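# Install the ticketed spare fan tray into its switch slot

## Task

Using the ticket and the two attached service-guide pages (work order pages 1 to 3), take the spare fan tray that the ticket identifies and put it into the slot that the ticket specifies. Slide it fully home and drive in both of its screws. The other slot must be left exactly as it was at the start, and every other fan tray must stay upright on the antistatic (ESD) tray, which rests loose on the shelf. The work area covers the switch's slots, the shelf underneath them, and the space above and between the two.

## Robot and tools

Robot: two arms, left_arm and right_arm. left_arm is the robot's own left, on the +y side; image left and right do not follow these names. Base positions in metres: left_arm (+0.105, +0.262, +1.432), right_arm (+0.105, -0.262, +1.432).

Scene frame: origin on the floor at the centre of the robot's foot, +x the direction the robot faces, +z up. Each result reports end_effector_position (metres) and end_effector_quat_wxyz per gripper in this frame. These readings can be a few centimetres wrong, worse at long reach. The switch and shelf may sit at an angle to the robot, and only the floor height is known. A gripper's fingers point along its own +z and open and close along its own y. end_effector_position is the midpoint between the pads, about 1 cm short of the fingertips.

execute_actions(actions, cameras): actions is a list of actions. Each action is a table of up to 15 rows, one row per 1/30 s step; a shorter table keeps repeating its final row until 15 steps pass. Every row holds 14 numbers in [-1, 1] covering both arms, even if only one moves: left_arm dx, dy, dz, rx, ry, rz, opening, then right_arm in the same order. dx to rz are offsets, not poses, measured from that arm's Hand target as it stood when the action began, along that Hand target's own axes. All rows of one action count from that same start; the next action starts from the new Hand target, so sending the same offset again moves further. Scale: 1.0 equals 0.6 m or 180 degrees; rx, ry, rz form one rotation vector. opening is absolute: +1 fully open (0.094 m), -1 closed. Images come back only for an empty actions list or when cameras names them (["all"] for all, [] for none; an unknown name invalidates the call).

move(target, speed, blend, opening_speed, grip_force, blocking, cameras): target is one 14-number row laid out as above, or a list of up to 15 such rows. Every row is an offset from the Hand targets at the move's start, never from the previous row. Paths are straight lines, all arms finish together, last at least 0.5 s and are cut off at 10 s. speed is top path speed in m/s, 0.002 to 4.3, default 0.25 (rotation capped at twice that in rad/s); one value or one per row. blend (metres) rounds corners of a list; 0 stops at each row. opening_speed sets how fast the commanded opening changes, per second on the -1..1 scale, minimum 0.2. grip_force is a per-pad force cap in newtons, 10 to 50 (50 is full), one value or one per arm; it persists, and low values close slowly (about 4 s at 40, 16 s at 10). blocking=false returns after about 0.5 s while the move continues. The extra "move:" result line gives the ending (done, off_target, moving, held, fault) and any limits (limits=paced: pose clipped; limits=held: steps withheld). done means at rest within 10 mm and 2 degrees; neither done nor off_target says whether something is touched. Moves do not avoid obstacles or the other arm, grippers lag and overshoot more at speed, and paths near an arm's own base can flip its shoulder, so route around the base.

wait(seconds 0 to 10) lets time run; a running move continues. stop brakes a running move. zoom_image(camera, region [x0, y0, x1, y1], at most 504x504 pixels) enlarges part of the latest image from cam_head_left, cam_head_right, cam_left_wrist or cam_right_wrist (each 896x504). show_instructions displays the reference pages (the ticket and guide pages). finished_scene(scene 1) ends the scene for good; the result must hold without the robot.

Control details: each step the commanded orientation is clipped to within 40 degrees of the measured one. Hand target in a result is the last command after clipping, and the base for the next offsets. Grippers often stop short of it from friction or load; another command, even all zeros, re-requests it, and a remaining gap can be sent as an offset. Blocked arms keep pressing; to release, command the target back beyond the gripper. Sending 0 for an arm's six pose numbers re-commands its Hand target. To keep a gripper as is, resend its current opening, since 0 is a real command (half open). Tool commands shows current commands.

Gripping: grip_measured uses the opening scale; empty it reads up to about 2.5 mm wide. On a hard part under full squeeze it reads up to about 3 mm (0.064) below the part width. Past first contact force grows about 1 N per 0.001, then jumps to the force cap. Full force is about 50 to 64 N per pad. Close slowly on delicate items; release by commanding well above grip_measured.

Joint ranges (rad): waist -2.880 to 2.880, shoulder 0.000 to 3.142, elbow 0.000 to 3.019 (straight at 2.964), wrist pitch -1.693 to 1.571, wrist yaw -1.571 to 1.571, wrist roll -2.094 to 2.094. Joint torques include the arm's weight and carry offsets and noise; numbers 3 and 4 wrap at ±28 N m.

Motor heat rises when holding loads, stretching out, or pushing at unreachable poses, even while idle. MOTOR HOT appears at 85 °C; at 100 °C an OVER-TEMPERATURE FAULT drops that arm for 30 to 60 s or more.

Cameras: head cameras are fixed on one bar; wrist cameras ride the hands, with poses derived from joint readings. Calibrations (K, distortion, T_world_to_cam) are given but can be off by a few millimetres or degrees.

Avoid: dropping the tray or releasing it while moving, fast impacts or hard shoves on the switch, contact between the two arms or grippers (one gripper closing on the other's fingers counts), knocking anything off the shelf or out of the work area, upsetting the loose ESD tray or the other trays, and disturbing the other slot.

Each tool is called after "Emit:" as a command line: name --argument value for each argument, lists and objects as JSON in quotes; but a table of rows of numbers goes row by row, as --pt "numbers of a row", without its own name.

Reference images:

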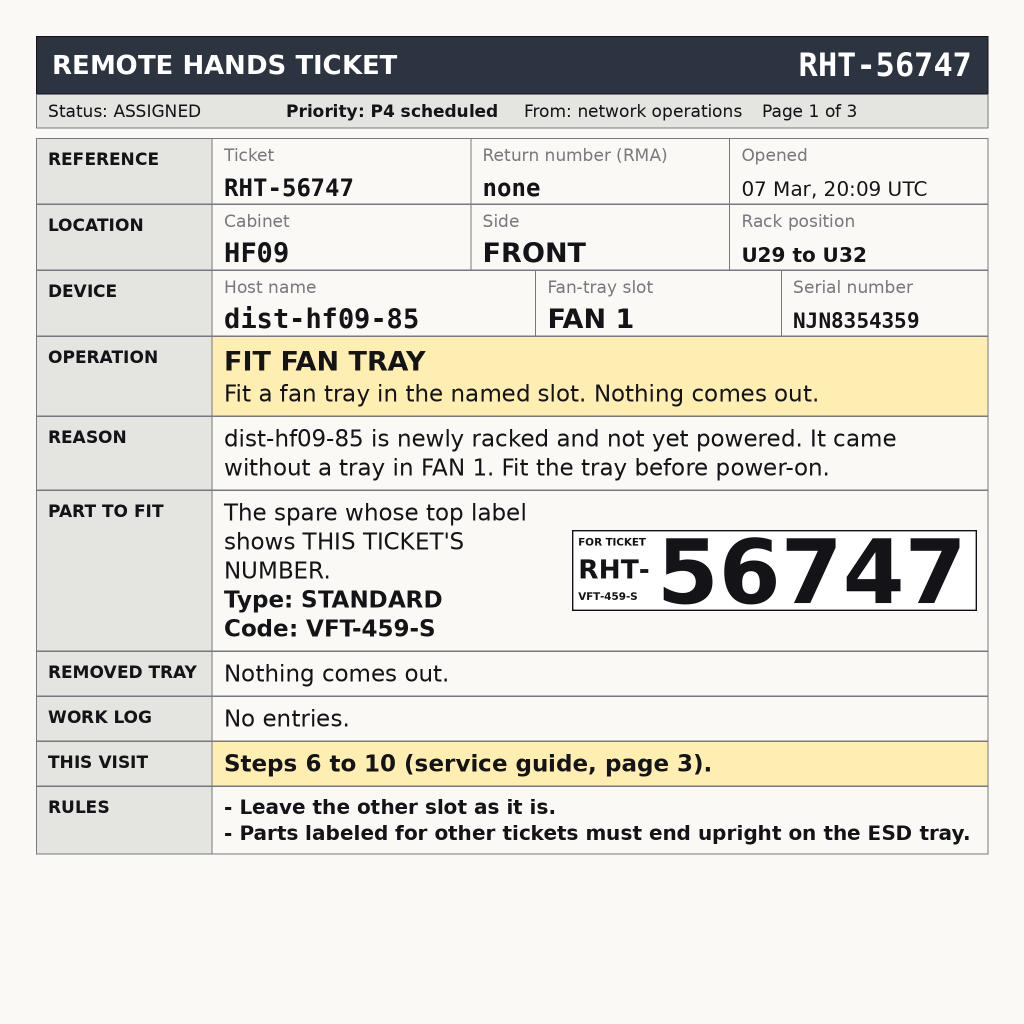

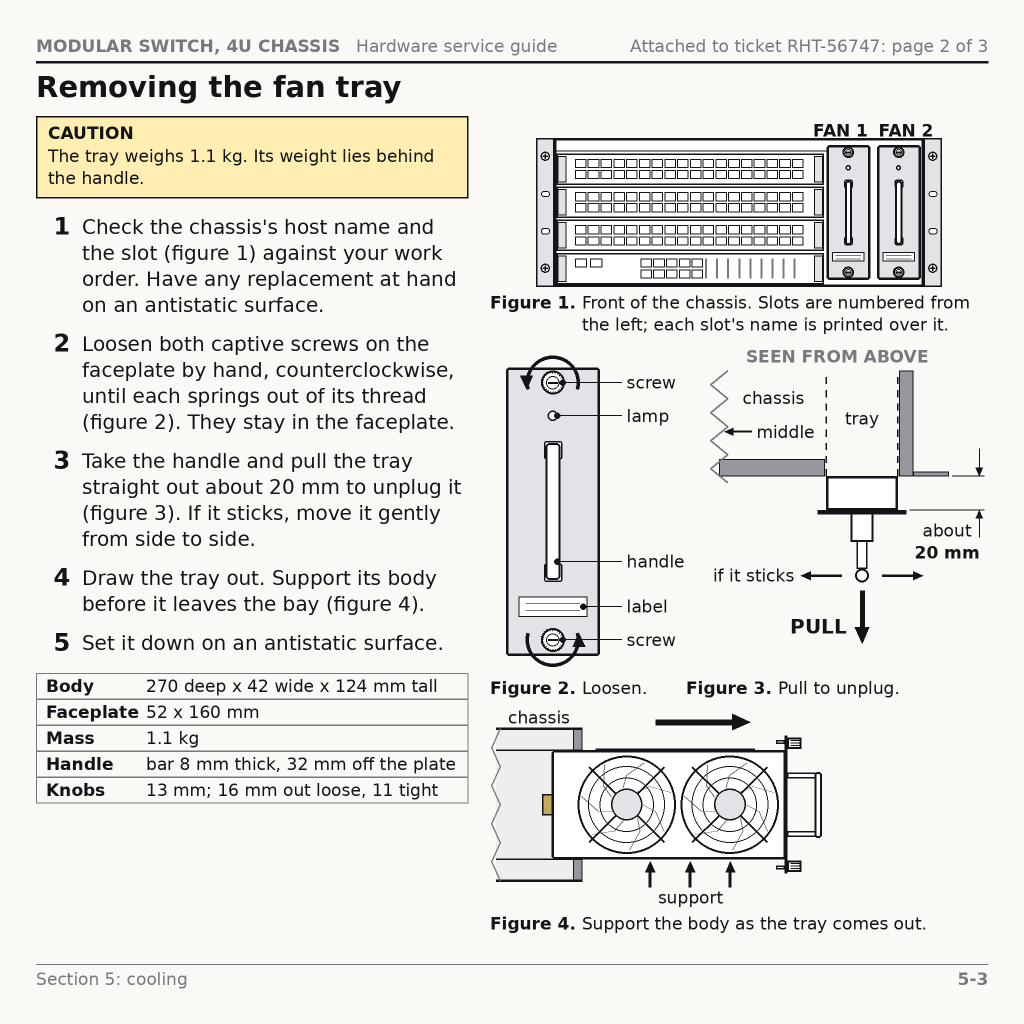

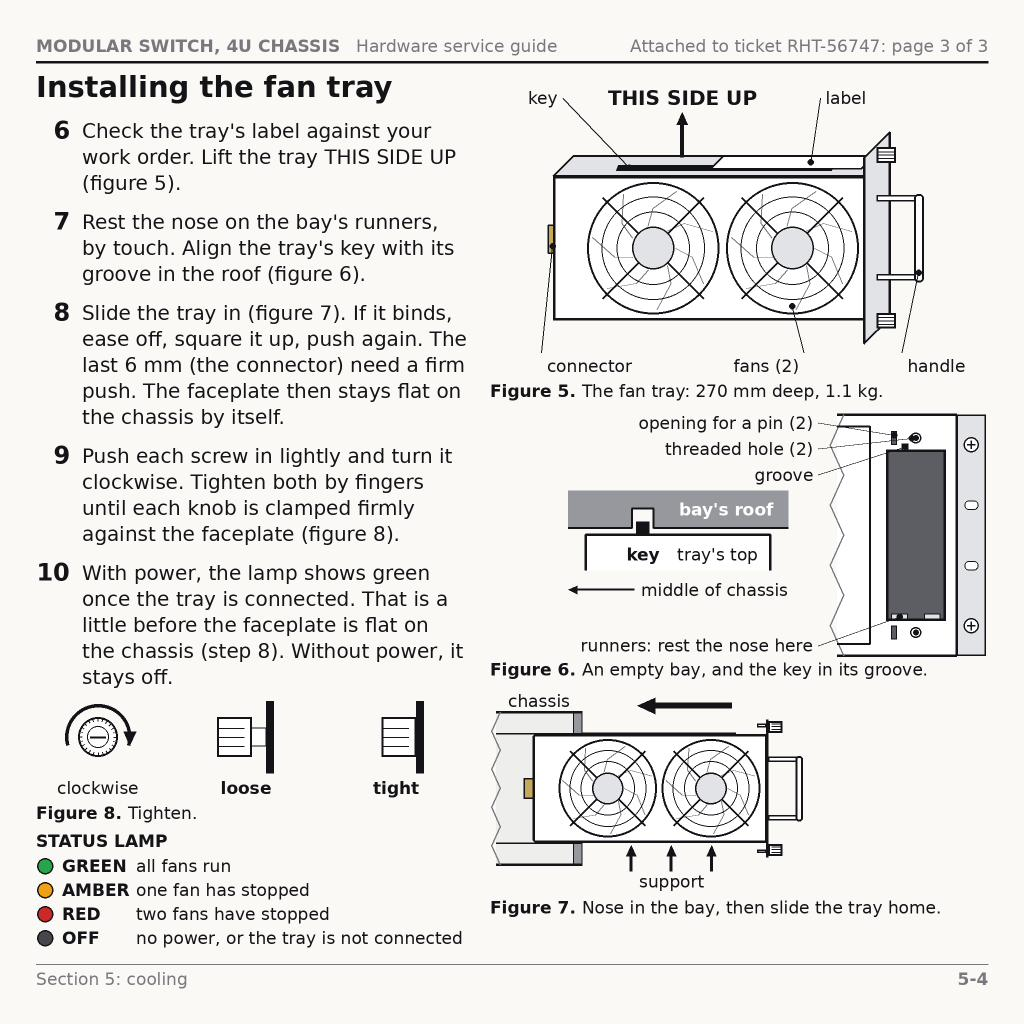

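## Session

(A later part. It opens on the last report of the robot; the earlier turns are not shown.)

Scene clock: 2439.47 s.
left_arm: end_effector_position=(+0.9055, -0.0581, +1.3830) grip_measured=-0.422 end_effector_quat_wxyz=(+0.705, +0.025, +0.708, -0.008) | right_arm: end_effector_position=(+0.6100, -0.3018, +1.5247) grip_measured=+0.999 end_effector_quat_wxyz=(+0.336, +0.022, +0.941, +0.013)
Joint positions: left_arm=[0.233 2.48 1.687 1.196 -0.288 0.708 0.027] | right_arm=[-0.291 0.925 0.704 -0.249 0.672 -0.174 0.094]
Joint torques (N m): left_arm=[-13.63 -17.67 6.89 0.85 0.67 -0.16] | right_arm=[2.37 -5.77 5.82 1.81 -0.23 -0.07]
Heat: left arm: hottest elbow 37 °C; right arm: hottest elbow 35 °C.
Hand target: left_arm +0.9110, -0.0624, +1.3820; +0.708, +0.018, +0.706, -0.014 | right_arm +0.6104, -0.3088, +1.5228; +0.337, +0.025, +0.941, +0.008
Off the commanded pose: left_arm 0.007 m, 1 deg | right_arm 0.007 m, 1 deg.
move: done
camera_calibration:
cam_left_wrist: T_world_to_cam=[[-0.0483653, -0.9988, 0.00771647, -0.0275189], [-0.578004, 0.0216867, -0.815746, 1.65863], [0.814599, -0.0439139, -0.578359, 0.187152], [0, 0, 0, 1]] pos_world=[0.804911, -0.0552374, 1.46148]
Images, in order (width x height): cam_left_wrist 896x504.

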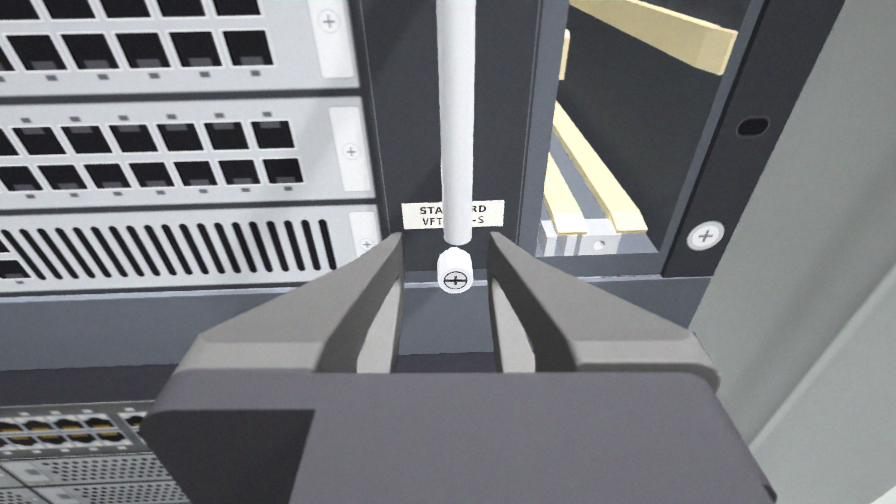

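Emit:
move --pt "0.033 -0.006 -0.02 0 0 0 -0.42 0 0 0 0 0 0 1" --speed 0.2 --cameras '["cam_left_wrist"]'

Scene clock: 2445.47 s.
left_arm: end_effector_position=(+0.8924, -0.0716, +1.3622) grip_measured=-0.422 end_effector_quat_wxyz=(+0.701, +0.033, +0.712, -0.014) | right_arm: end_effector_position=(+0.6100, -0.3018, +1.5247) grip_measured=+0.999 end_effector_quat_wxyz=(+0.336, +0.022, +0.941, +0.013)
Joint positions: left_arm=[0.233 2.518 1.688 1.212 -0.28 0.705 0.027] | right_arm=[-0.291 0.925 0.704 -0.249 0.672 -0.174 0.094]
Joint torques (N m): left_arm=[-12.98 -18.78 6.23 1.69 0.66 -0.22] | right_arm=[2.43 -5.77 5.81 1.81 -0.24 -0.07]
Heat: left arm: hottest elbow 37 °C; right arm: hottest elbow 35 °C.
Hand target: left_arm +0.8991, -0.0652, +1.3623; +0.708, +0.018, +0.706, -0.014 | right_arm +0.6104, -0.3088, +1.5228; +0.337, +0.025, +0.941, +0.008
Off the commanded pose: left_arm 0.009 m, 2 deg | right_arm 0.007 m, 1 deg.
move: done
camera_calibration:
cam_left_wrist: T_world_to_cam=[[-0.0676692, -0.997696, 0.00492547, -0.0204067], [-0.586404, 0.0357781, -0.809228, 1.63398], [0.807187, -0.0576481, -0.587474, 0.203125], [0, 0, 0, 1]] pos_world=[0.792833, -0.0671106, 1.44169]
Images, in order (width x height): cam_left_wrist 896x504.

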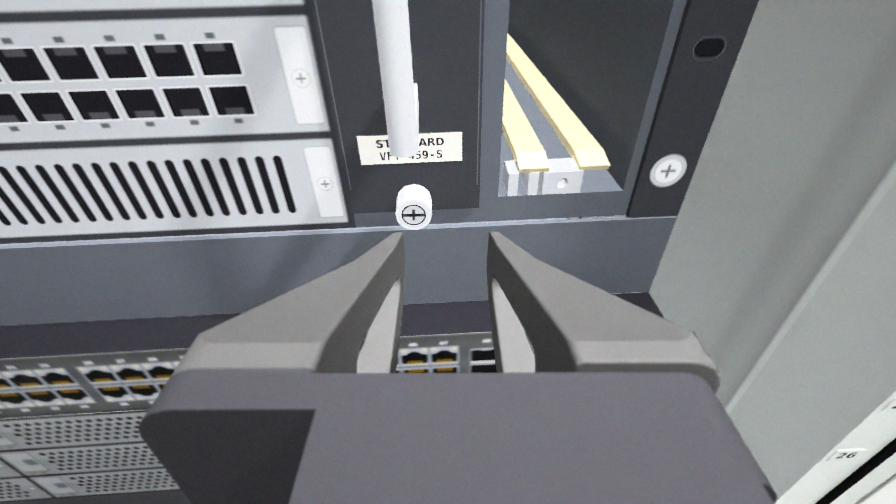

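Emit:
move --pt "0 0.012 0.03 0 0 0 -0.42 0 0 0 0 0 0 1" --speed 0.2 --cameras '["cam_left_wrist"]'

Scene clock: 2453.03 s.
left_arm: end_effector_position=(+0.9077, -0.0639, +1.3664) grip_measured=-0.422 end_effector_quat_wxyz=(+0.706, +0.028, +0.707, -0.013) | right_arm: end_effector_position=(+0.6100, -0.3018, +1.5247) grip_measured=+0.999 end_effector_quat_wxyz=(+0.336, +0.022, +0.941, +0.013)
Joint positions: left_arm=[0.244 2.518 1.724 1.191 -0.266 0.699 0.027] | right_arm=[-0.291 0.925 0.704 -0.249 0.672 -0.174 0.094]
Joint torques (N m): left_arm=[-12.45 -18.61 6.99 0.75 0.64 -0.13] | right_arm=[2.43 -5.66 5.82 1.81 -0.23 -0.07]
Heat: left arm: hottest elbow 37 °C; right arm: hottest elbow 35 °C.
Hand target: left_arm +0.9174, -0.0588, +1.3624; +0.708, +0.018, +0.706, -0.014 | right_arm +0.6104, -0.3088, +1.5228; +0.337, +0.025, +0.941, +0.008
Off the commanded pose: left_arm 0.012 m, 1 deg | right_arm 0.007 m, 1 deg.
move: off_target (left_arm)
camera_calibration:
cam_left_wrist: T_world_to_cam=[[-0.0598226, -0.998153, 0.0105321, -0.0264401], [-0.57581, 0.0258877, -0.817173, 1.64669], [0.815392, -0.0549499, -0.576296, 0.171196], [0, 0, 0, 1]] pos_world=[0.807009, -0.0596131, 1.44457]
Images, in order (width x height): cam_left_wrist 896x504.

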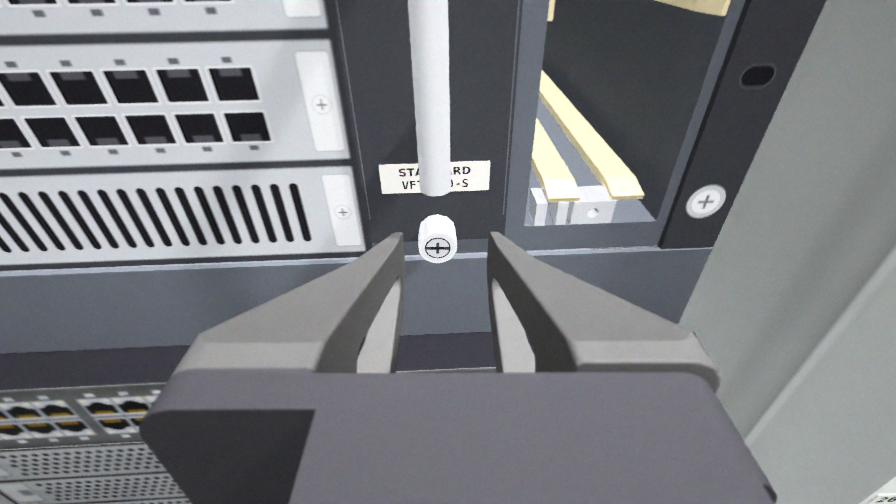

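Emit:
move --pt "0.006 0.004 0.033 0 0 0 -0.42 0 0 0 0 0 0 1" --speed 0.2 --cameras '["cam_left_wrist"]'

Scene clock: 2458.30 s.
left_arm: end_effector_position=(+0.9284, -0.0618, +1.3643) grip_measured=-0.422 end_effector_quat_wxyz=(+0.706, +0.028, +0.707, -0.013) | right_arm: end_effector_position=(+0.6100, -0.3018, +1.5247) grip_measured=+0.999 end_effector_quat_wxyz=(+0.336, +0.022, +0.941, +0.013)
Joint positions: left_arm=[0.257 2.539 1.797 1.138 -0.255 0.694 0.027] | right_arm=[-0.291 0.925 0.704 -0.249 0.672 -0.174 0.094]
Joint torques (N m): left_arm=[-13.74 -17.9 7.23 1.02 0.69 -0.16] | right_arm=[2.43 -5.71 5.82 1.81 -0.23 -0.07]
Heat: left arm: hottest elbow 37 °C; right arm: hottest elbow 35 °C.
Hand target: left_arm +0.9373, -0.0573, +1.3587; +0.708, +0.018, +0.706, -0.014 | right_arm +0.6104, -0.3088, +1.5228; +0.337, +0.025, +0.941, +0.008
Off the commanded pose: left_arm 0.011 m, 1 deg | right_arm 0.007 m, 1 deg.
move: off_target (left_arm)
camera_calibration:
cam_left_wrist: T_world_to_cam=[[-0.0589565, -0.998202, 0.0108435, -0.0243579], [-0.575154, 0.0250879, -0.81766, 1.65682], [0.815918, -0.054443, -0.575599, 0.151831], [0, 0, 0, 1]] pos_world=[0.827607, -0.057614, 1.44237]
Images, in order (width x height): cam_left_wrist 896x504.

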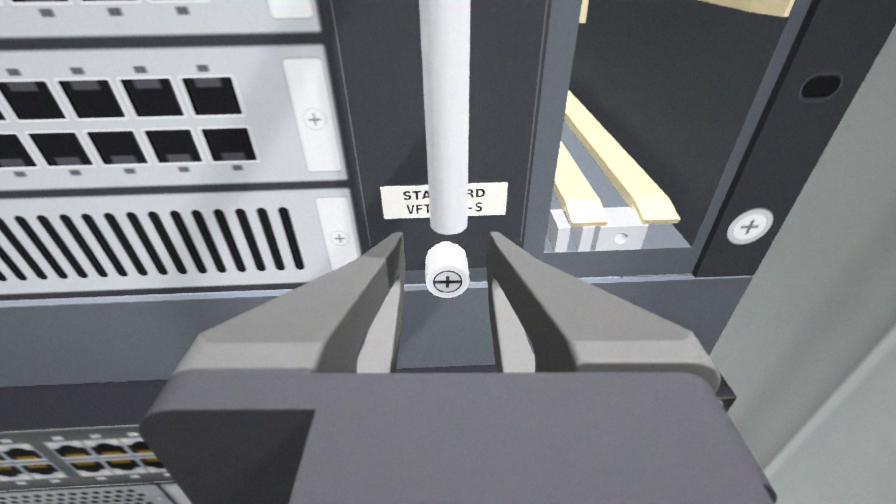

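Emit:
move --pt "0.007 -0.003 0 0 0 -0.25 -0.42 0 0 0 0 0 0 1" --speed 0.4 --cameras '["cam_left_wrist"]'

Scene clock: 2465.50 s.
left_arm: end_effector_position=(+0.9287, -0.0642, +1.3619) grip_measured=-0.422 end_effector_quat_wxyz=(+0.648, -0.244, +0.663, -0.283) | right_arm: end_effector_position=(+0.6100, -0.3018, +1.5247) grip_measured=+0.999 end_effector_quat_wxyz=(+0.336, +0.022, +0.941, +0.013)
Joint positions: left_arm=[0.257 2.549 1.808 1.138 -0.253 -0.091 0.027] | right_arm=[-0.291 0.925 0.704 -0.249 0.672 -0.174 0.094]
Joint torques (N m): left_arm=[-13.57 -18.37 7.23 0.96 0.69 -0.11] | right_arm=[2.43 -5.71 5.81 1.8 -0.23 -0.07]
Heat: left arm: hottest shoulder 37 °C; right arm: hottest elbow 35 °C.
Hand target: left_arm +0.9372, -0.0590, +1.3546; +0.649, -0.254, +0.659, -0.284 | right_arm +0.6104, -0.3088, +1.5228; +0.337, +0.025, +0.941, +0.008
Off the commanded pose: left_arm 0.012 m, 1 deg | right_arm 0.007 m, 1 deg.
move: off_target (left_arm)
camera_calibration:
cam_left_wrist: T_world_to_cam=[[-0.0422369, -0.697835, 0.715012, -0.981982], [-0.607151, -0.550422, -0.573064, 1.3148], [0.793463, -0.458325, -0.400443, -0.0935949], [0, 0, 0, 1]] pos_world=[0.831071, -0.00446178, 1.41812]
Images, in order (width x height): cam_left_wrist 896x504.

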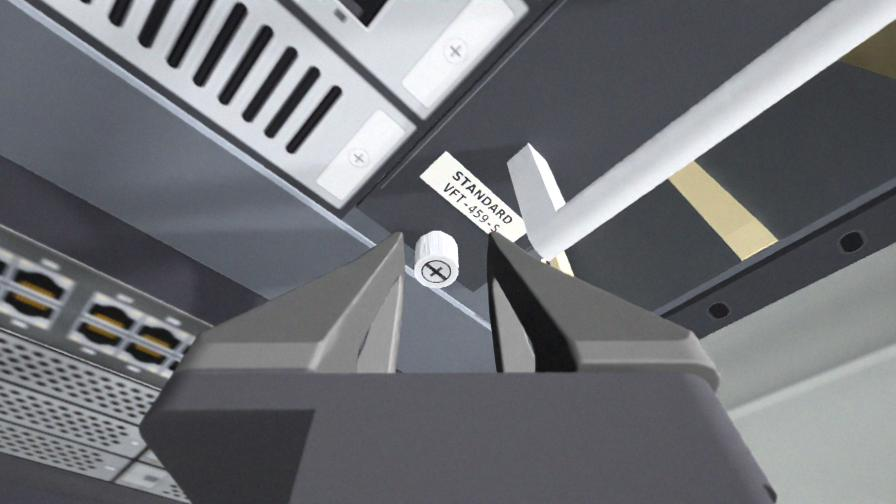

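Emit:
move --pt "0 0.006 0 0 0 0 -0.42 0 0 0 0 0 0 1" --pt "0 0.006 0 0 0 0 -1 0 0 0 0 0 0 1" --pt "0 0.006 0.1 0 0 0 -1 0 0 0 0 0 0 1" --speed 0.3 --cameras '["cam_left_wrist"]'

Scene clock: 2479.23 s.
left_arm: end_effector_position=(+0.9351, -0.0619, +1.3586) grip_measured=-0.752 end_effector_quat_wxyz=(+0.648, -0.252, +0.662, -0.280) | right_arm: end_effector_position=(+0.6100, -0.3018, +1.5247) grip_measured=+0.999 end_effector_quat_wxyz=(+0.336, +0.022, +0.941, +0.013)
Joint positions: left_arm=[0.261 2.562 1.837 1.128 -0.263 -0.098 0.012] | right_arm=[-0.291 0.925 0.704 -0.249 0.672 -0.174 0.094]
Joint torques (N m): left_arm=[-12.28 -16.91 16.66 -3.54 2.03 -0.14] | right_arm=[2.43 -5.71 5.81 1.81 -0.23 -0.07]
Heat: left arm: hottest elbow 37 °C; right arm: hottest elbow 35 °C.
Hand target: left_arm +0.9972, -0.0593, +1.3520; +0.649, -0.254, +0.659, -0.284 | right_arm +0.6104, -0.3088, +1.5228; +0.337, +0.025, +0.941, +0.008
Off the commanded pose: left_arm 0.063 m, 1 deg | right_arm 0.007 m, 1 deg.
move: off_target (left_arm); target 2's new opening was sent with left_arm's hand 0.012 m and 1 deg from that target
camera_calibration:
cam_left_wrist: T_world_to_cam=[[-0.0295639, -0.693715, 0.719643, -0.995554], [-0.601235, -0.562814, -0.567236, 1.30377], [0.798525, -0.449444, -0.400446, -0.103083], [0, 0, 0, 1]] pos_world=[0.836756, -0.00317816, 1.41471]
Images, in order (width x height): cam_left_wrist 896x504.

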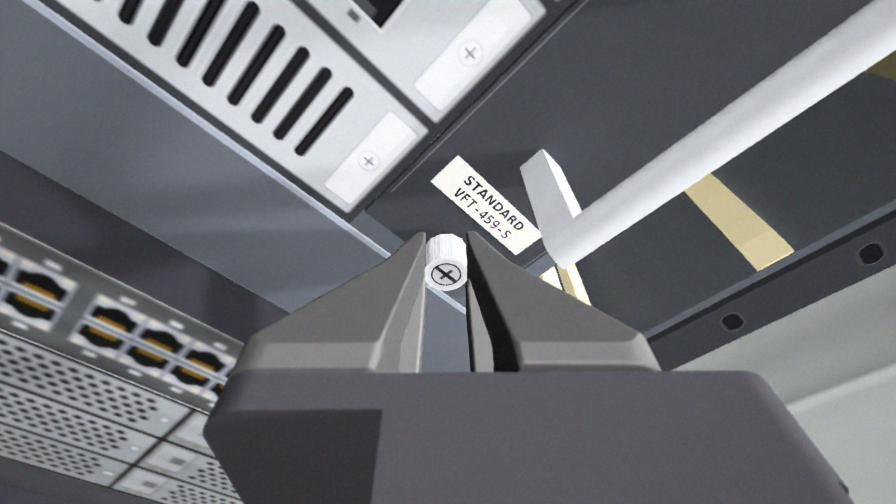

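Gripped and pressing. Now the engaging stroke, twice.

Emit:
move --pt "0 0 0 0 0 0.5 -1 0 0 0 0 0 0 1" --pt "0 0 -0.095 0 0 0.5 -1 0 0 0 0 0 0 1" --pt "0 0 -0.095 0 0 0.5 -0.42 0 0 0 0 0 0 1" --pt "0 0 -0.095 0 0 0 -0.42 0 0 0 0 0 0 1" --speed 0.6 --cameras '["cam_left_wrist"]'

Emit:
move --pt "0 0 0 0 0 0 -1 0 0 0 0 0 0 1" --pt "0 0 0.1 0 0 0 -1 0 0 0 0 0 0 1" --pt "0 0 0.1 0 0 0.5 -1 0 0 0 0 0 0 1" --pt "0 0 0.0 0 0 0.5 -1 0 0 0 0 0 0 1" --pt "0 0 0.0 0 0 0.5 -0.42 0 0 0 0 0 0 1" --pt "0 0 0.0 0 0 0 -0.42 0 0 0 0 0 0 1" --speed 0.6 --cameras '["cam_left_wrist"]'

Scene clock: 2492.17 s.
left_arm: end_effector_position=(+0.9328, -0.0650, +1.3565) grip_measured=-0.422 end_effector_quat_wxyz=(+0.649, -0.245, +0.662, -0.283) | right_arm: end_effector_position=(+0.6100, -0.3018, +1.5247) grip_measured=+0.999 end_effector_quat_wxyz=(+0.336, +0.022, +0.941, +0.013)
Joint positions: left_arm=[0.262 2.566 1.835 1.131 -0.248 -0.094 0.027] | right_arm=[-0.291 0.925 0.704 -0.249 0.672 -0.174 0.094]
Joint torques (N m): left_arm=[-13.8 -19.31 5.98 0.62 0.64 -0.14] | right_arm=[2.43 -5.71 5.81 1.81 -0.23 -0.07]
Heat: left arm: hottest elbow 40 °C; right arm: hottest elbow 35 °C.
Hand target: left_arm +0.9402, -0.0566, +1.3519; +0.649, -0.254, +0.659, -0.284 | right_arm +0.6104, -0.3088, +1.5228; +0.337, +0.025, +0.941, +0.008
Off the commanded pose: left_arm 0.012 m, 1 deg | right_arm 0.007 m, 1 deg.
move: off_target (left_arm); target 3's new opening was sent with left_arm's hand 0.012 m and 2 deg from that target
camera_calibration:
cam_left_wrist: T_world_to_cam=[[-0.0426039, -0.696898, 0.715903, -0.979248], [-0.604776, -0.552372, -0.573699, 1.3123], [0.795255, -0.457403, -0.397934, -0.104293], [0, 0, 0, 1]] pos_world=[0.834866, -0.00526326, 1.41241]
Images, in order (width x height): cam_left_wrist 896x504.

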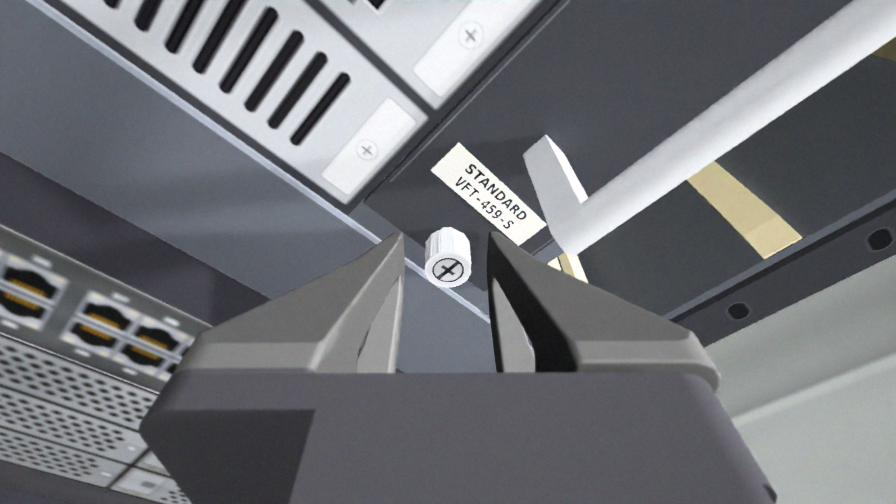

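Scene clock: 2499.83 s.
left_arm: end_effector_position=(+0.9340, -0.0651, +1.3543) grip_measured=-0.422 end_effector_quat_wxyz=(+0.650, -0.245, +0.661, -0.282) | right_arm: end_effector_position=(+0.6100, -0.3018, +1.5247) grip_measured=+0.999 end_effector_quat_wxyz=(+0.336, +0.022, +0.941, +0.013)
Joint positions: left_arm=[0.265 2.573 1.844 1.132 -0.246 -0.092 0.027] | right_arm=[-0.291 0.925 0.704 -0.249 0.672 -0.174 0.094]
Joint torques (N m): left_arm=[-14.04 -20.31 5.26 0.91 0.54 -0.11] | right_arm=[2.37 -5.77 5.82 1.81 -0.23 -0.07]
Heat: left arm: hottest elbow 41 °C; right arm: hottest elbow 35 °C.
Hand target: left_arm +0.9403, -0.0567, +1.3522; +0.649, -0.253, +0.659, -0.284 | right_arm +0.6104, -0.3088, +1.5228; +0.337, +0.025, +0.941, +0.008
Off the commanded pose: left_arm 0.011 m, 1 deg | right_arm 0.007 m, 1 deg.
move: off_target (left_arm)
camera_calibration:
cam_left_wrist: T_world_to_cam=[[-0.043547, -0.698374, 0.714407, -0.974883], [-0.602505, -0.552053, -0.576389, 1.31314], [0.796926, -0.455534, -0.396734, -0.109224], [0, 0, 0, 1]] pos_world=[0.835761, -0.00566768, 1.41001]
Images, in order (width x height): cam_left_wrist 896x504.

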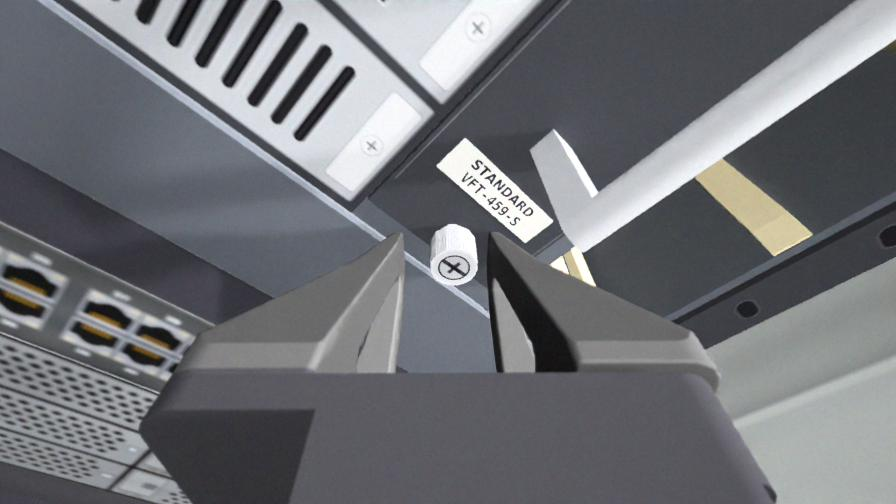

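Emit:
move --pt "-0.006 -0.004 0 0 0 0 -0.42 0 0 0 0 0 0 1" --pt "-0.006 -0.004 0 0 0 0 -1 0 0 0 0 0 0 1" --pt "-0.006 -0.004 0.1 0 0 0 -1 0 0 0 0 0 0 1" --pt "-0.006 -0.004 0.1 0 0 0.5 -1 0 0 0 0 0 0 1" --pt "-0.006 -0.004 0.0 0 0 0.5 -1 0 0 0 0 0 0 1" --pt "-0.006 -0.004 0.0 0 0 0.5 -0.42 0 0 0 0 0 0 1" --pt "-0.006 -0.004 0.0 0 0 0 -0.42 0 0 0 0 0 0 1" --speed 0.6 --cameras '["cam_left_wrist"]'

Emit:
move --pt "0 0 0 0 0 0 -1 0 0 0 0 0 0 1" --pt "0 0 0.04 0 0 0.5 -1 0 0 0 0 0 0 1" --pt "0 0 0 0 0 0.5 -0.42 0 0 0 0 0 0 1" --pt "0 0 0 0 0 0 -0.42 0 0 0 0 0 0 1" --speed 1.0 --cameras '["cam_left_wrist"]'

Scene clock: 2527.50 s.
left_arm: end_effector_position=(+0.9338, -0.0636, +1.3531) grip_measured=-0.422 end_effector_quat_wxyz=(+0.649, -0.245, +0.664, -0.281) | right_arm: end_effector_position=(+0.6100, -0.3018, +1.5247) grip_measured=+0.999 end_effector_quat_wxyz=(+0.336, +0.022, +0.941, +0.013)
Joint positions: left_arm=[0.266 2.57 1.839 1.128 -0.248 -0.093 0.027] | right_arm=[-0.291 0.925 0.704 -0.249 0.672 -0.174 0.094]
Joint torques (N m): left_arm=[-14.27 -20.42 5.2 0.88 0.55 -0.1] | right_arm=[2.37 -5.71 5.83 1.81 -0.23 -0.07]
Heat: left arm: hottest elbow 39 °C; right arm: hottest elbow 35 °C.
Hand target: left_arm +0.9404, -0.0558, +1.3564; +0.649, -0.254, +0.659, -0.284 | right_arm +0.6104, -0.3088, +1.5228; +0.337, +0.025, +0.941, +0.008
Off the commanded pose: left_arm 0.011 m, 1 deg | right_arm 0.007 m, 1 deg.
move: off_target (left_arm); target 2's new opening was sent with left_arm's hand 0.011 m and 1 deg from that target
camera_calibration:
cam_left_wrist: T_world_to_cam=[[-0.0393342, -0.699388, 0.713659, -0.97602], [-0.60619, -0.551069, -0.57346, 1.31271], [0.794347, -0.45517, -0.402286, -0.0989619], [0, 0, 0, 1]] pos_world=[0.835968, -0.00426885, 1.40952]
Images, in order (width x height): cam_left_wrist 896x504.

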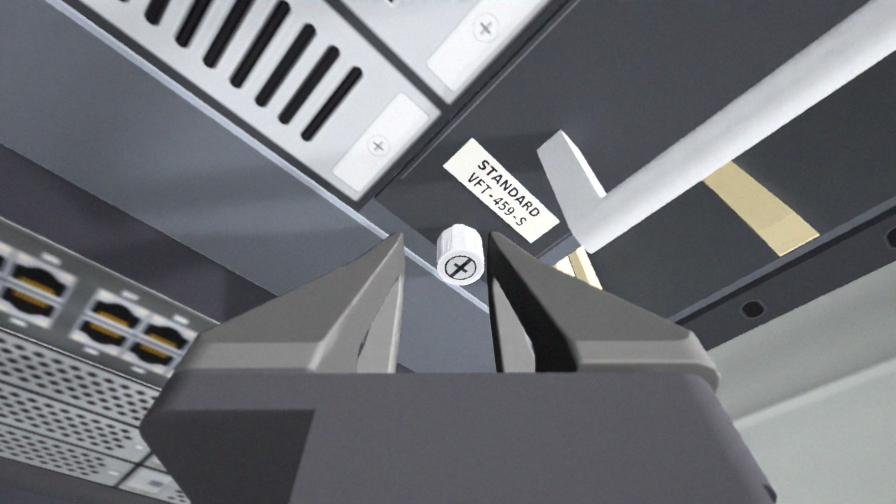

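Scene clock: 2533.67 s.
left_arm: end_effector_position=(+0.9338, -0.0632, +1.3551) grip_measured=-0.422 end_effector_quat_wxyz=(+0.649, -0.245, +0.663, -0.282) | right_arm: end_effector_position=(+0.6100, -0.3018, +1.5247) grip_measured=+0.999 end_effector_quat_wxyz=(+0.336, +0.022, +0.941, +0.013)
Joint positions: left_arm=[0.265 2.566 1.836 1.13 -0.247 -0.093 0.027] | right_arm=[-0.291 0.925 0.704 -0.249 0.672 -0.174 0.094]
Joint torques (N m): left_arm=[-13.51 -19.66 5.07 0.54 0.49 -0.11] | right_arm=[2.37 -5.77 5.81 1.81 -0.23 -0.07]
Heat: left arm: hottest elbow 39 °C; right arm: hottest elbow 35 °C.
Hand target: left_arm +0.9402, -0.0559, +1.3561; +0.648, -0.253, +0.659, -0.284 | right_arm +0.6104, -0.3088, +1.5228; +0.337, +0.025, +0.941, +0.008
Off the commanded pose: left_arm 0.010 m, 1 deg | right_arm 0.007 m, 1 deg.
move: done
camera_calibration:
cam_left_wrist: T_world_to_cam=[[-0.0413297, -0.698726, 0.714195, -0.975968], [-0.60491, -0.551416, -0.574478, 1.31426], [0.795221, -0.455766, -0.399876, -0.102104], [0, 0, 0, 1]] pos_world=[0.835866, -0.00376736, 1.41121]
Images, in order (width x height): cam_left_wrist 896x504.

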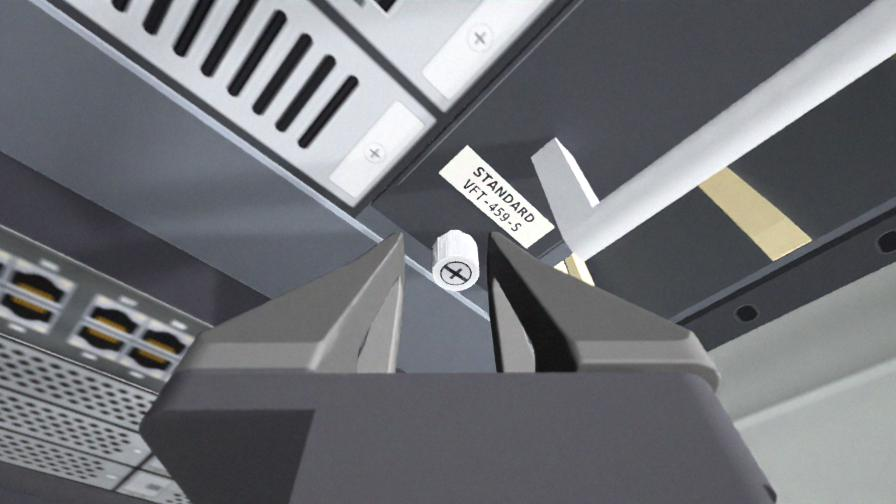

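Emit:
move --pt "-0.002 -0.007 0 0 0 0 -0.42 0 0 0 0 0 0 1" --pt "-0.002 -0.007 0 0 0 0 -1 0 0 0 0 0 0 1" --pt "-0.002 -0.007 0.08 0 0 0.53 -1 0 0 0 0 0 0 1" --pt "-0.002 -0.007 0 0 0 0.53 -0.42 0 0 0 0 0 0 1" --pt "-0.002 -0.007 0 0 0 0 -0.42 0 0 0 0 0 0 1" --speed 1.0

Emit:
move --pt "0 0 0 0 0 0 -1 0 0 0 0 0 0 1" --pt "0 0 0.05 0 0 0.53 -1 0 0 0 0 0 0 1" --pt "0 0 0 0 0 0.53 -0.42 0 0 0 0 0 0 1" --pt "0 0 0 0 0 0 -0.42 0 0 0 0 0 0 1" --speed 1.1

Emit:
move --pt "0 0 0 0 0 0 -1 0 0 0 0 0 0 1" --pt "0 0 0.05 0 0 0.53 -1 0 0 0 0 0 0 1" --pt "0 0 0 0 0 0.53 -0.42 0 0 0 0 0 0 1" --pt "0 0 0 0 0 0 -0.42 0 0 0 0 0 0 1" --speed 1.1 --cameras '["cam_left_wrist"]'

Scene clock: 2565.93 s.
left_arm: end_effector_position=(+0.9337, -0.0642, +1.3569) grip_measured=-0.422 end_effector_quat_wxyz=(+0.649, -0.245, +0.664, -0.280) | right_arm: end_effector_position=(+0.6100, -0.3018, +1.5247) grip_measured=+0.999 end_effector_quat_wxyz=(+0.336, +0.022, +0.941, +0.013)
Joint positions: left_arm=[0.262 2.564 1.836 1.127 -0.252 -0.091 0.027] | right_arm=[-0.291 0.925 0.704 -0.249 0.672 -0.174 0.094]
Joint torques (N m): left_arm=[-14.04 -20.37 5.38 0.92 0.5 -0.12] | right_arm=[2.37 -5.71 5.81 1.8 -0.23 -0.07]
Heat: left arm: hottest shoulder 38 °C; right arm: hottest elbow 35 °C.
Hand target: left_arm +0.9401, -0.0581, +1.3599; +0.649, -0.253, +0.659, -0.284 | right_arm +0.6104, -0.3088, +1.5228; +0.337, +0.025, +0.941, +0.008
Off the commanded pose: left_arm 0.009 m, 1 deg | right_arm 0.007 m, 1 deg.
move: done

Scene clock: 2572.13 s.
left_arm: end_effector_position=(+0.9338, -0.0641, +1.3587) grip_measured=-0.422 end_effector_quat_wxyz=(+0.649, -0.245, +0.663, -0.281) | right_arm: end_effector_position=(+0.6100, -0.3018, +1.5247) grip_measured=+0.999 end_effector_quat_wxyz=(+0.336, +0.022, +0.941, +0.013)
Joint positions: left_arm=[0.261 2.562 1.834 1.128 -0.252 -0.09 0.027] | right_arm=[-0.291 0.925 0.704 -0.249 0.672 -0.174 0.094]
Joint torques (N m): left_arm=[-14.51 -19.66 5.08 0.88 0.53 -0.13] | right_arm=[2.43 -5.66 5.81 1.81 -0.23 -0.07]
Heat: left arm: hottest shoulder 38 °C; right arm: hottest elbow 35 °C.
Hand target: left_arm +0.9402, -0.0581, +1.3601; +0.649, -0.253, +0.659, -0.284 | right_arm +0.6104, -0.3088, +1.5228; +0.337, +0.025, +0.941, +0.008
Off the commanded pose: left_arm 0.009 m, 1 deg | right_arm 0.007 m, 1 deg.
move: done

Scene clock: 2578.33 s.
left_arm: end_effector_position=(+0.9338, -0.0644, +1.3595) grip_measured=-0.422 end_effector_quat_wxyz=(+0.650, -0.244, +0.663, -0.281) | right_arm: end_effector_position=(+0.6100, -0.3018, +1.5247) grip_measured=+0.999 end_effector_quat_wxyz=(+0.336, +0.022, +0.941, +0.013)
Joint positions: left_arm=[0.26 2.561 1.834 1.128 -0.252 -0.088 0.027] | right_arm=[-0.291 0.925 0.704 -0.249 0.672 -0.174 0.094]
Joint torques (N m): left_arm=[-13.57 -19.14 5.59 0.84 0.5 -0.11] | right_arm=[2.43 -5.71 5.82 1.81 -0.23 -0.07]
Heat: left arm: hottest shoulder 39 °C; right arm: hottest elbow 35 °C.
Hand target: left_arm +0.9402, -0.0580, +1.3601; +0.649, -0.254, +0.659, -0.284 | right_arm +0.6104, -0.3088, +1.5228; +0.337, +0.025, +0.941, +0.008
Off the commanded pose: left_arm 0.009 m, 1 deg | right_arm 0.007 m, 1 deg.
move: done
camera_calibration:
cam_left_wrist: T_world_to_cam=[[-0.0411956, -0.70044, 0.712522, -0.97785], [-0.604004, -0.550613, -0.576198, 1.31763], [0.795916, -0.454103, -0.400385, -0.100754], [0, 0, 0, 1]] pos_world=[0.835764, -0.00517147, 1.41562]
Images, in order (width x height): cam_left_wrist 896x504.

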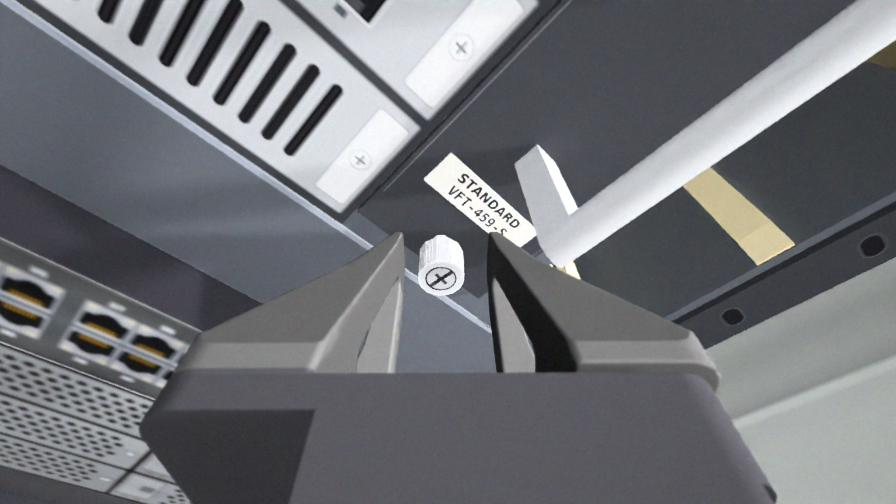

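Emit:
zoom_image --camera "cam_left_wrist" --region '[390, 200, 500, 310]'

Scaled by 4.582 from the camera's 896x504 image, which has a finer 1280x720 frame.

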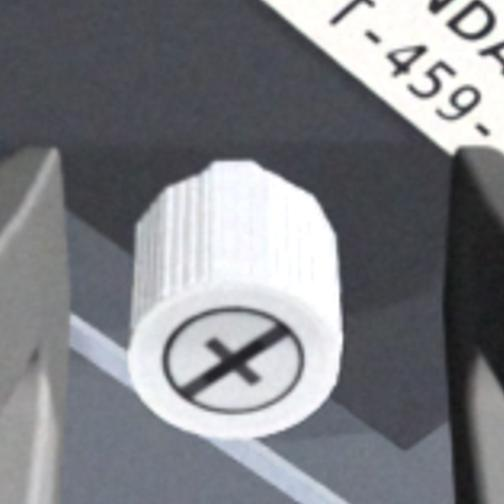

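Emit:
move --pt "0 0 0 0 0 0 -1 0 0 0 0 0 0 1" --pt "0 0 0.1 0 0 0 -1 0 0 0 0 0 0 1" --pt "0 0 0.1 0 0 0.5 -1 0 0 0 0 0 0 1" --speed 0.5 --cameras '["cam_left_wrist"]'

Emit:
zoom_image --camera "cam_left_wrist" --region '[390, 180, 520, 310]'

Emit:
move --pt "0 0 -0.1 0 0 0 -1 0 0 0 0 0 0 1" --pt "0 0 -0.1 0 0 0 -0.42 0 0 0 0 0 0 1" --speed 0.5 --cameras '["cam_left_wrist"]'

Emit:
zoom_image --camera "cam_left_wrist" --region '[390, 180, 520, 310]'

Scene clock: 2610.77 s.
left_arm: end_effector_position=(+0.9371, -0.0609, +1.3574) grip_measured=-0.750 end_effector_quat_wxyz=(+0.660, +0.264, +0.661, +0.241) | right_arm: end_effector_position=(+0.6100, -0.3018, +1.5247) grip_measured=+0.999 end_effector_quat_wxyz=(+0.336, +0.022, +0.941, +0.013)
Joint positions: left_arm=[0.26 2.565 1.847 1.122 -0.281 1.404 0.012] | right_arm=[-0.291 0.925 0.704 -0.249 0.672 -0.174 0.094]
Joint torques (N m): left_arm=[-12.51 -18.43 16.31 -3.48 2.51 0.38] | right_arm=[2.43 -5.71 5.82 1.8 -0.23 -0.07]
Heat: left arm: hottest shoulder 39 °C; right arm: hottest elbow 35 °C.
Hand target: left_arm +1.0001, -0.0608, +1.3601; +0.659, +0.287, +0.645, +0.258 | right_arm +0.6104, -0.3088, +1.5228; +0.337, +0.025, +0.941, +0.008
Off the commanded pose: left_arm 0.063 m, 4 deg | right_arm 0.007 m, 1 deg.
move: off_target (left_arm)
camera_calibration:
cam_left_wrist: T_world_to_cam=[[-0.0332029, -0.764867, -0.643331, 0.855203], [-0.566895, 0.544537, -0.618151, 1.40923], [0.823121, 0.344177, -0.451679, -0.009849], [0, 0, 0, 1]] pos_world=[0.835385, -0.109868, 1.41685]
Images, in order (width x height): cam_left_wrist 896x504.

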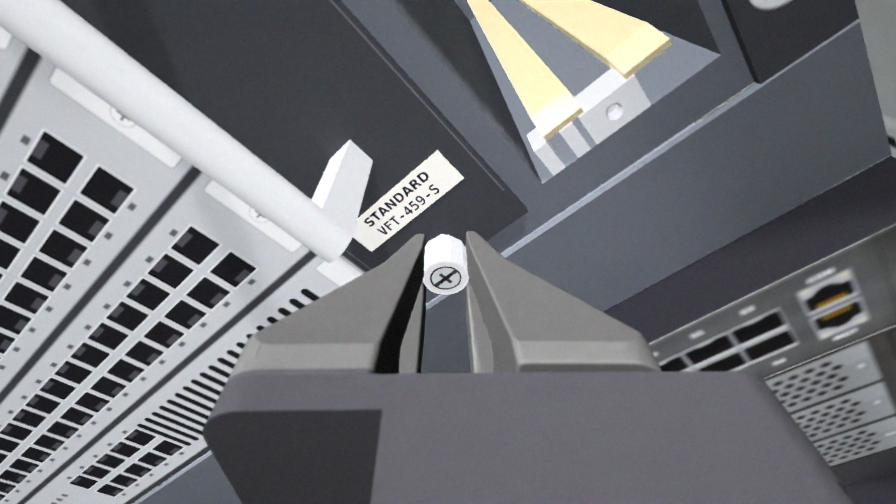

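Scaled by 3.877 from the camera's 896x504 image, which has a finer 1280x720 frame.

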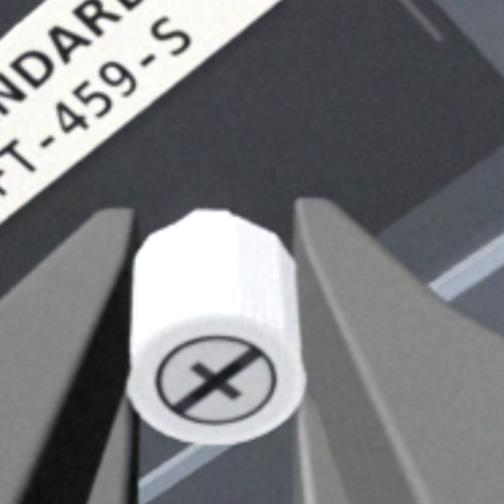

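Scene clock: 2612.30 s.
left_arm: end_effector_position=(+0.9337, -0.0656, +1.3571) grip_measured=-0.423 end_effector_quat_wxyz=(+0.661, +0.285, +0.648, +0.249) | right_arm: end_effector_position=(+0.6100, -0.3018, +1.5247) grip_measured=+0.999 end_effector_quat_wxyz=(+0.336, +0.022, +0.941, +0.013)
Joint positions: left_arm=[0.26 2.566 1.838 1.125 -0.255 1.445 0.027] | right_arm=[-0.291 0.925 0.704 -0.249 0.672 -0.174 0.094]
Joint torques (N m): left_arm=[-13.45 -20.66 5.2 1.03 0.63 0.1] | right_arm=[2.43 -5.71 5.82 1.81 -0.23 -0.07]
Heat: left arm: hottest shoulder 39 °C; right arm: hottest elbow 35 °C.
Hand target: left_arm +0.9401, -0.0581, +1.3600; +0.659, +0.287, +0.645, +0.258 | right_arm +0.6104, -0.3088, +1.5228; +0.337, +0.025, +0.941, +0.008
Off the commanded pose: left_arm 0.010 m, 1 deg | right_arm 0.007 m, 1 deg.
move: done
camera_calibration:
cam_left_wrist: T_world_to_cam=[[-0.0429673, -0.736591, -0.674973, 0.905199], [-0.545452, 0.583319, -0.601848, 1.37005], [0.83704, 0.342306, -0.426839, -0.0523924], [0, 0, 0, 1]] pos_world=[0.830045, -0.114481, 1.41318]
Images, in order (width x height): cam_left_wrist 896x504.

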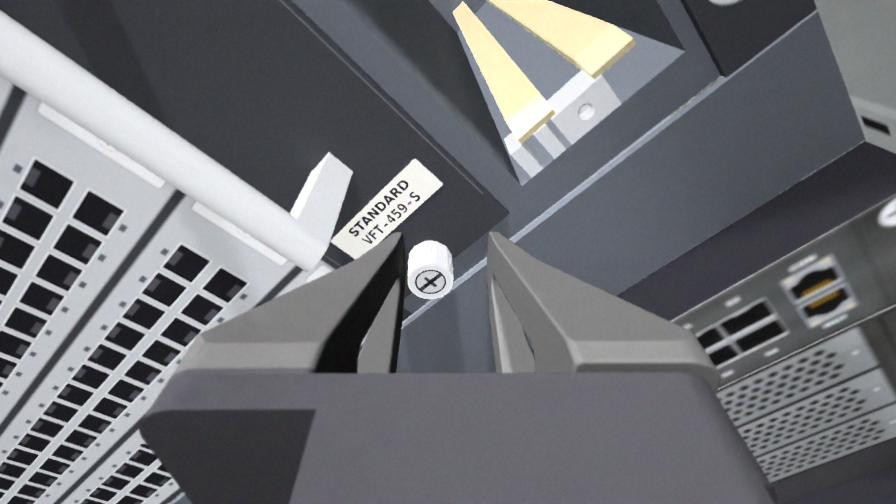

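Scaled by 3.877 from the camera's 896x504 image, which has a finer 1280x720 frame.

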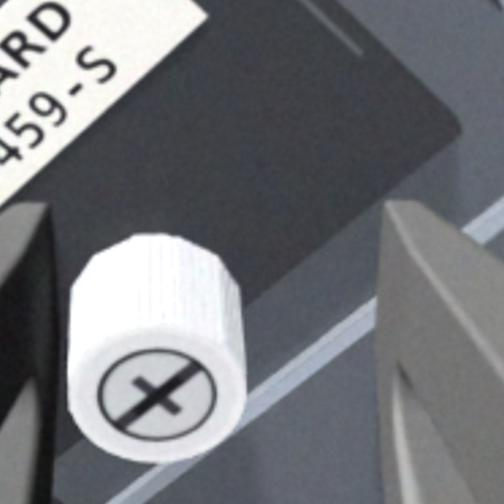

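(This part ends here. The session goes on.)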